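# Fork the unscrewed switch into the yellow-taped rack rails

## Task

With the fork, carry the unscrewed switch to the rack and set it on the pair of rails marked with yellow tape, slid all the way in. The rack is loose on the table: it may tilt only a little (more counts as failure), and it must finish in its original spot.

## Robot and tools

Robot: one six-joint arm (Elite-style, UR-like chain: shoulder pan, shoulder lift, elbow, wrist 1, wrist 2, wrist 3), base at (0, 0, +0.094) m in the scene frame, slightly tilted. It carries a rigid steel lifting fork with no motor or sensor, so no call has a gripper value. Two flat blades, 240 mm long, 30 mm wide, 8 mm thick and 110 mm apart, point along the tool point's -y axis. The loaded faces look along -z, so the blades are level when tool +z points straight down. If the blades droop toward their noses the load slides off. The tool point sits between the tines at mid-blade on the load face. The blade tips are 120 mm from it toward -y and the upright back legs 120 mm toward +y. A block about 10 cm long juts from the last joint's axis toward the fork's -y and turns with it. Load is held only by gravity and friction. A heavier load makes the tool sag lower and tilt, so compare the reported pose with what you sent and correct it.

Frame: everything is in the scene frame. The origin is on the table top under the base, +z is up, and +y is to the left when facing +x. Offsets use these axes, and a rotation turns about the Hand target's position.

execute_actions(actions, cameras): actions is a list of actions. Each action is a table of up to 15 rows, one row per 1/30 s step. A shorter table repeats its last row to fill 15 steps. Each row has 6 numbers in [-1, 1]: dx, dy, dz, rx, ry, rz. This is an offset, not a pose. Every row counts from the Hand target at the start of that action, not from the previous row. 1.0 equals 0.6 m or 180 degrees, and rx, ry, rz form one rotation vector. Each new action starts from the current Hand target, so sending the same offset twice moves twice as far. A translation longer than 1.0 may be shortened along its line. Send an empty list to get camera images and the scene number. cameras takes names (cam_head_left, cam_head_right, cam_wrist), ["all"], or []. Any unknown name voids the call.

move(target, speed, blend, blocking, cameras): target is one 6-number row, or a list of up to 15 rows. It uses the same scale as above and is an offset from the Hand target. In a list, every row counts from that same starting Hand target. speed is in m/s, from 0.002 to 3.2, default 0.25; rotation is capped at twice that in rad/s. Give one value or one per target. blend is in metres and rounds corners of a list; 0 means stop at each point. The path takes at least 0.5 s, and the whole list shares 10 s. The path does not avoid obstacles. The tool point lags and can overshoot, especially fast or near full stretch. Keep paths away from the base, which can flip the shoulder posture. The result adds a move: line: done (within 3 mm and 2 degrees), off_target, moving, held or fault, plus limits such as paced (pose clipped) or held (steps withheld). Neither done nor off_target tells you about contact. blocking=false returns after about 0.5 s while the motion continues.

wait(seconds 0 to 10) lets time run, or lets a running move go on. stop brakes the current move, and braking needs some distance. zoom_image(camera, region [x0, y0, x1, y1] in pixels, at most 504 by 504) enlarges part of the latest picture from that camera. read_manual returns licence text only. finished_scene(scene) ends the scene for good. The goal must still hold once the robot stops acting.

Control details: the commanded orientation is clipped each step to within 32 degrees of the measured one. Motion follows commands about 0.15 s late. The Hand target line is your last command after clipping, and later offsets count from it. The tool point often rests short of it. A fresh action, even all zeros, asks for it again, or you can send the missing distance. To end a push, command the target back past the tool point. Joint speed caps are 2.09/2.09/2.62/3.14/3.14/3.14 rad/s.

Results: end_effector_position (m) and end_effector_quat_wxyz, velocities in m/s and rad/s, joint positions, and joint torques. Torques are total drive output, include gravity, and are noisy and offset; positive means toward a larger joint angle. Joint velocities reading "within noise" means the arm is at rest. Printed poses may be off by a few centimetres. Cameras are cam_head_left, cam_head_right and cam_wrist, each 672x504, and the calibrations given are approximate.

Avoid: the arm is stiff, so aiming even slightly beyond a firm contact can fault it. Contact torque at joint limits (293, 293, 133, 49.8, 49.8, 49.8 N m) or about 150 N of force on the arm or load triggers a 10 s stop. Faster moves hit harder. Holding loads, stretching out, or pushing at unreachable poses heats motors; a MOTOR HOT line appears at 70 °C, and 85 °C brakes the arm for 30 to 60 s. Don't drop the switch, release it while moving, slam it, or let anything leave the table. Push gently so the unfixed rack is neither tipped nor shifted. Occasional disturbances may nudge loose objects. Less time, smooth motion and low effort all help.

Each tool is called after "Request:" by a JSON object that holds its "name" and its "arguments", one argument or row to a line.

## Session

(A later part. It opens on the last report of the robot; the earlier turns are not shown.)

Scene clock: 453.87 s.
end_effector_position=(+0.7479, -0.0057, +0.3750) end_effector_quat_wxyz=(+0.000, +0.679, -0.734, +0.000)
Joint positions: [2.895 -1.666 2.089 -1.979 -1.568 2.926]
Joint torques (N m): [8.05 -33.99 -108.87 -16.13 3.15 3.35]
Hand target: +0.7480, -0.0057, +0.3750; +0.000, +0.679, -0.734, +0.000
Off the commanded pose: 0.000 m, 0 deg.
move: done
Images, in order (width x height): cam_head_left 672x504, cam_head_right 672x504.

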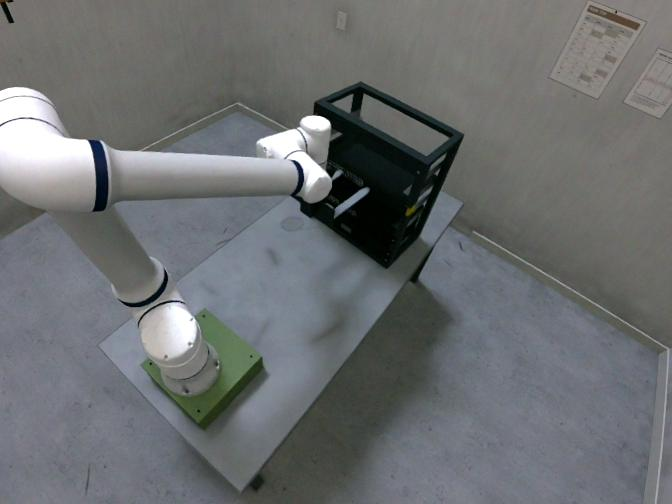

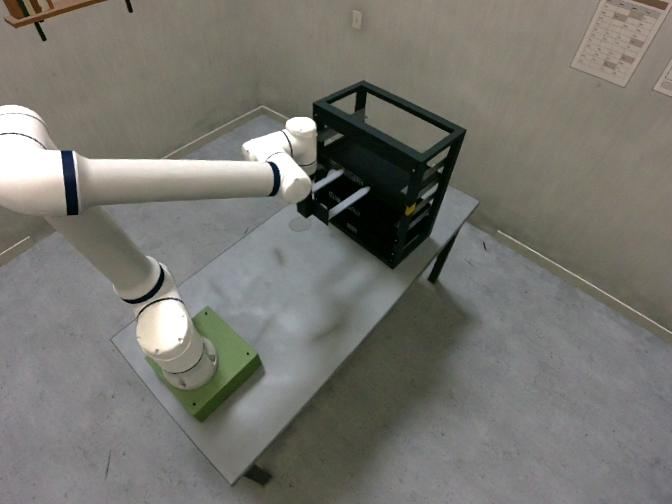

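Request:
{"name": "move", "arguments": {
  "target": [0.0025, -0.0002, 0, 0, 0, 0],
  "speed": 0.02
}}

Request:
{"name": "move", "arguments": {
  "target": [0.0025, -0.0002, 0, 0, 0, 0],
  "speed": 0.02,
  "cameras": ["cam_head_left", "cam_head_right"]
}}

Request:
{"name": "zoom_image", "arguments": {
  "camera": "cam_head_right",
  "region": [380, 180, 430, 280]
}}

Scene clock: 457.93 s.
end_effector_position=(+0.7494, -0.0058, +0.3750) end_effector_quat_wxyz=(+0.000, +0.679, -0.734, +0.000)
Joint positions: [2.895 -1.663 2.087 -1.98 -1.568 2.927]
Joint torques (N m): [9 -33.74 -108.65 -16.32 3.11 3.33]
Hand target: +0.7495, -0.0058, +0.3750; +0.000, +0.679, -0.734, +0.000
Off the commanded pose: 0.000 m, 0 deg.
move: done

Scene clock: 458.63 s.
end_effector_position=(+0.7509, -0.0060, +0.3750) end_effector_quat_wxyz=(+0.000, +0.679, -0.734, +0.000)
Joint positions: [2.896 -1.66 2.084 -1.98 -1.568 2.927]
Joint torques (N m): [8.65 -34.54 -109.57 -16.28 2.97 3.3]
Hand target: +0.7510, -0.0060, +0.3750; +0.000, +0.679, -0.734, +0.000
Off the commanded pose: 0.000 m, 0 deg.
move: done
Images, in order (width x height): cam_head_left 672x504, cam_head_right 672x504.

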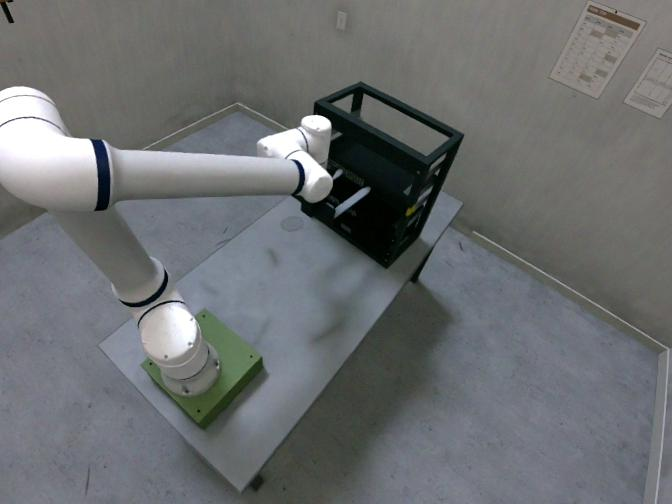

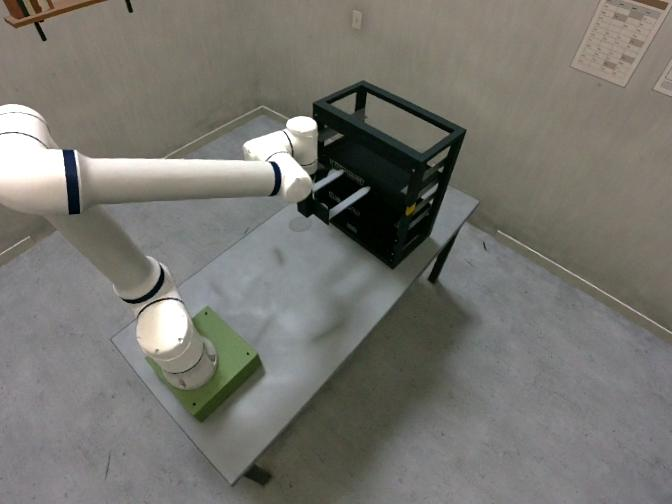

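Scaled by 5.040.

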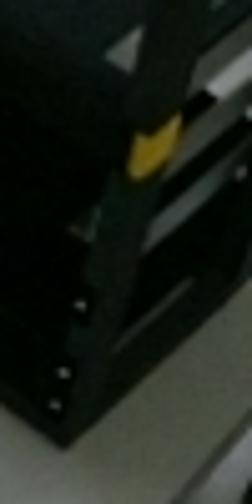

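Request:
{"name": "move", "arguments": {
  "target": [0.0033, -0.00026, 0, 0, 0, 0],
  "speed": 0.02
}}

Request:
{"name": "move", "arguments": {
  "target": [0.0025, -0.0002, 0, 0, 0, 0],
  "speed": 0.02,
  "cameras": ["cam_head_left", "cam_head_right"]
}}

Request:
{"name": "zoom_image", "arguments": {
  "camera": "cam_head_right",
  "region": [380, 180, 430, 280]
}}

Request:
{"name": "zoom_image", "arguments": {
  "camera": "cam_head_left",
  "region": [370, 180, 430, 280]
}}

Scene clock: 463.20 s.
end_effector_position=(+0.7528, -0.0061, +0.3750) end_effector_quat_wxyz=(+0.000, +0.679, -0.734, +0.000)
Joint positions: [2.896 -1.657 2.081 -1.98 -1.568 2.928]
Joint torques (N m): [5.24 -18.05 -127.52 -24.01 3.45 7.24]
Hand target: +0.7530, -0.0061, +0.3750; +0.000, +0.679, -0.734, +0.000
Off the commanded pose: 0.000 m, 0 deg.
move: done

Scene clock: 473.63 s.
end_effector_position=(+0.7521, -0.0057, +0.3733) end_effector_quat_wxyz=(+0.002, +0.679, -0.734, -0.002)
Joint positions: [2.897 -1.655 2.081 -1.977 -1.569 2.928]
Joint torques (N m): [-5.43 -49.87 -83.15 -8.54 -0.11 0.5]
Hand target: +0.7521, -0.0057, +0.3733; +0.002, +0.679, -0.734, -0.002 (not the last commanded pose)
Off the commanded pose: 0.003 m, 0 deg.
FORCE FAULT: contact force on the arm reached its limit, and the arm stopped for 10 seconds. The contact can be on any part of the arm, not only on its tool. That time counts as 20 of the actions that you can send in this scene. The arm's remaining commands of this call were not run. The arm's target is now where it stood when the stop ended, not its last command. The arm accepts commands again.
move: fault
Images, in order (width x height): cam_head_left 672x504, cam_head_right 672x504.

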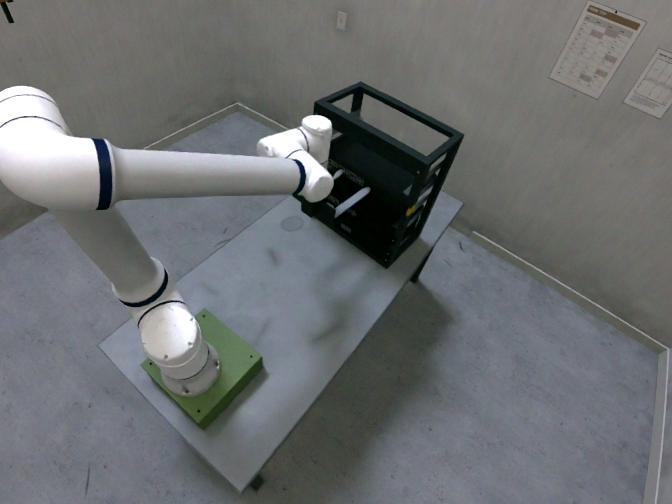

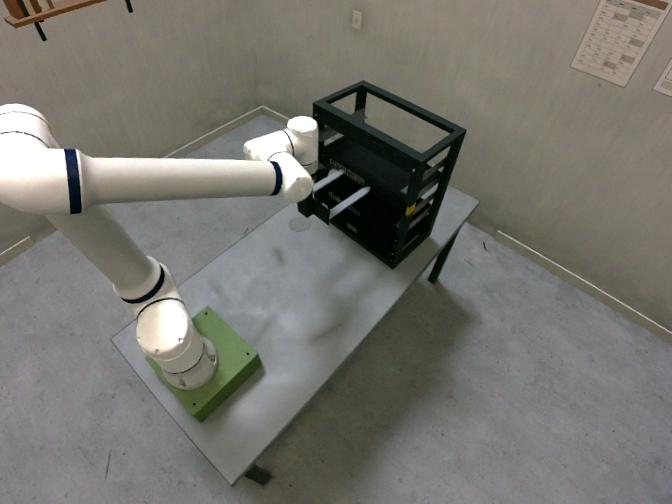

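Scaled by 5.040.

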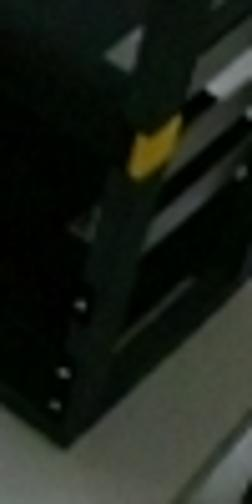

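Scaled by 5.040.

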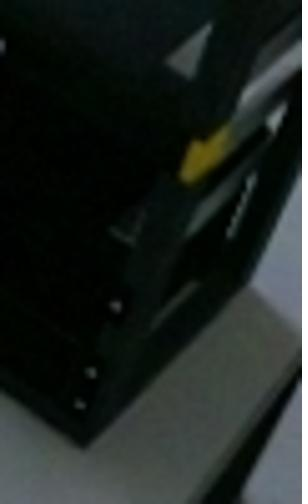

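Request:
{"name": "move", "arguments": {
  "target": [-0.1, 0.0079, 0, 0, 0, 0],
  "speed": 0.15,
  "cameras": ["all"]
}}

Request:
{"name": "zoom_image", "arguments": {
  "camera": "cam_head_right",
  "region": [290, 90, 450, 280]
}}

Request:
{"name": "zoom_image", "arguments": {
  "camera": "cam_head_left",
  "region": [290, 90, 450, 280]
}}

Scene clock: 479.20 s.
end_effector_position=(+0.6923, -0.0010, +0.3733) end_effector_quat_wxyz=(+0.002, +0.679, -0.734, -0.002)
Joint positions: [2.873 -1.766 2.172 -1.957 -1.569 2.904]
Joint torques (N m): [-22.71 -53.36 -71.75 -5.11 -0.15 -2.34]
Hand target: +0.6921, -0.0010, +0.3733; +0.002, +0.679, -0.734, -0.002
Off the commanded pose: 0.000 m, 0 deg.
move: done
camera_calibration:
cam_wrist: T_world_to_cam=[[-0.0904028, -0.995541, -0.0269451, 0.0811637], [-0.9333, 0.0752473, 0.351126, 0.386429], [-0.347533, 0.0568906, -0.93594, 0.684404], [0, 0, 0, 1]] pos_world=[0.605844, 0.0127878, 0.507063]

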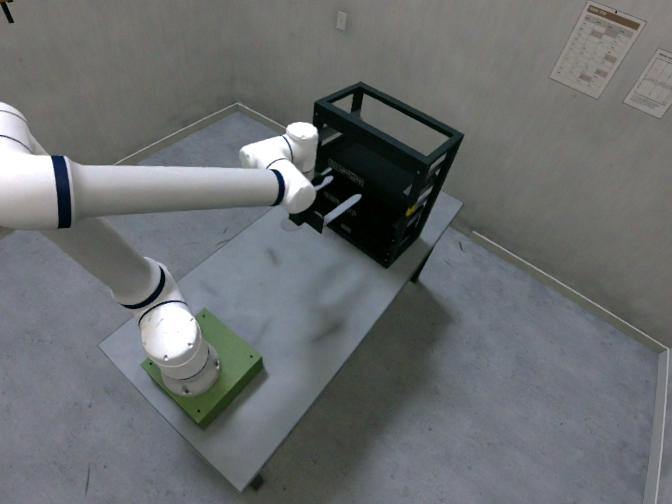

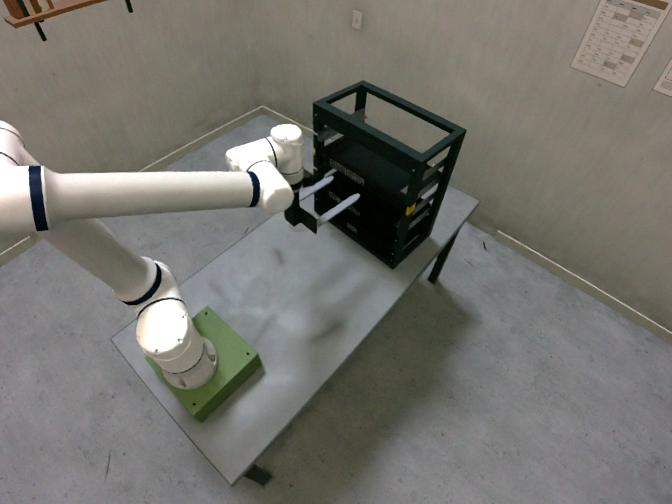

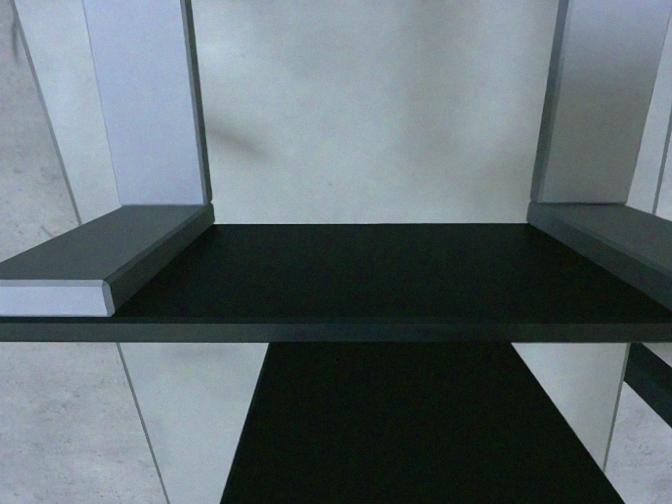

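Scaled by 2.653.

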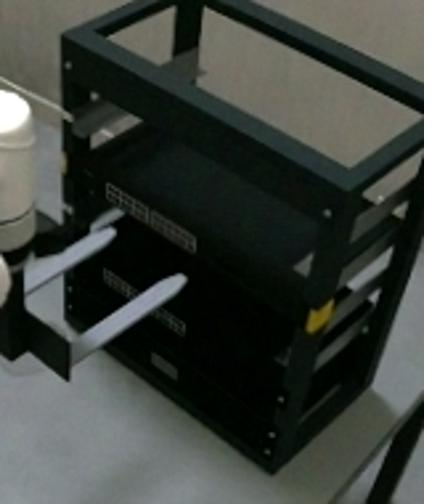

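Scaled by 2.653.

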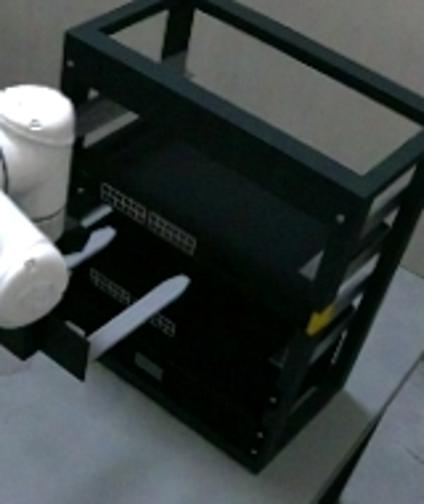

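Request:
{"name": "finished_scene", "arguments": {
  "scene": 1
}}

The scene is finished: the task was done.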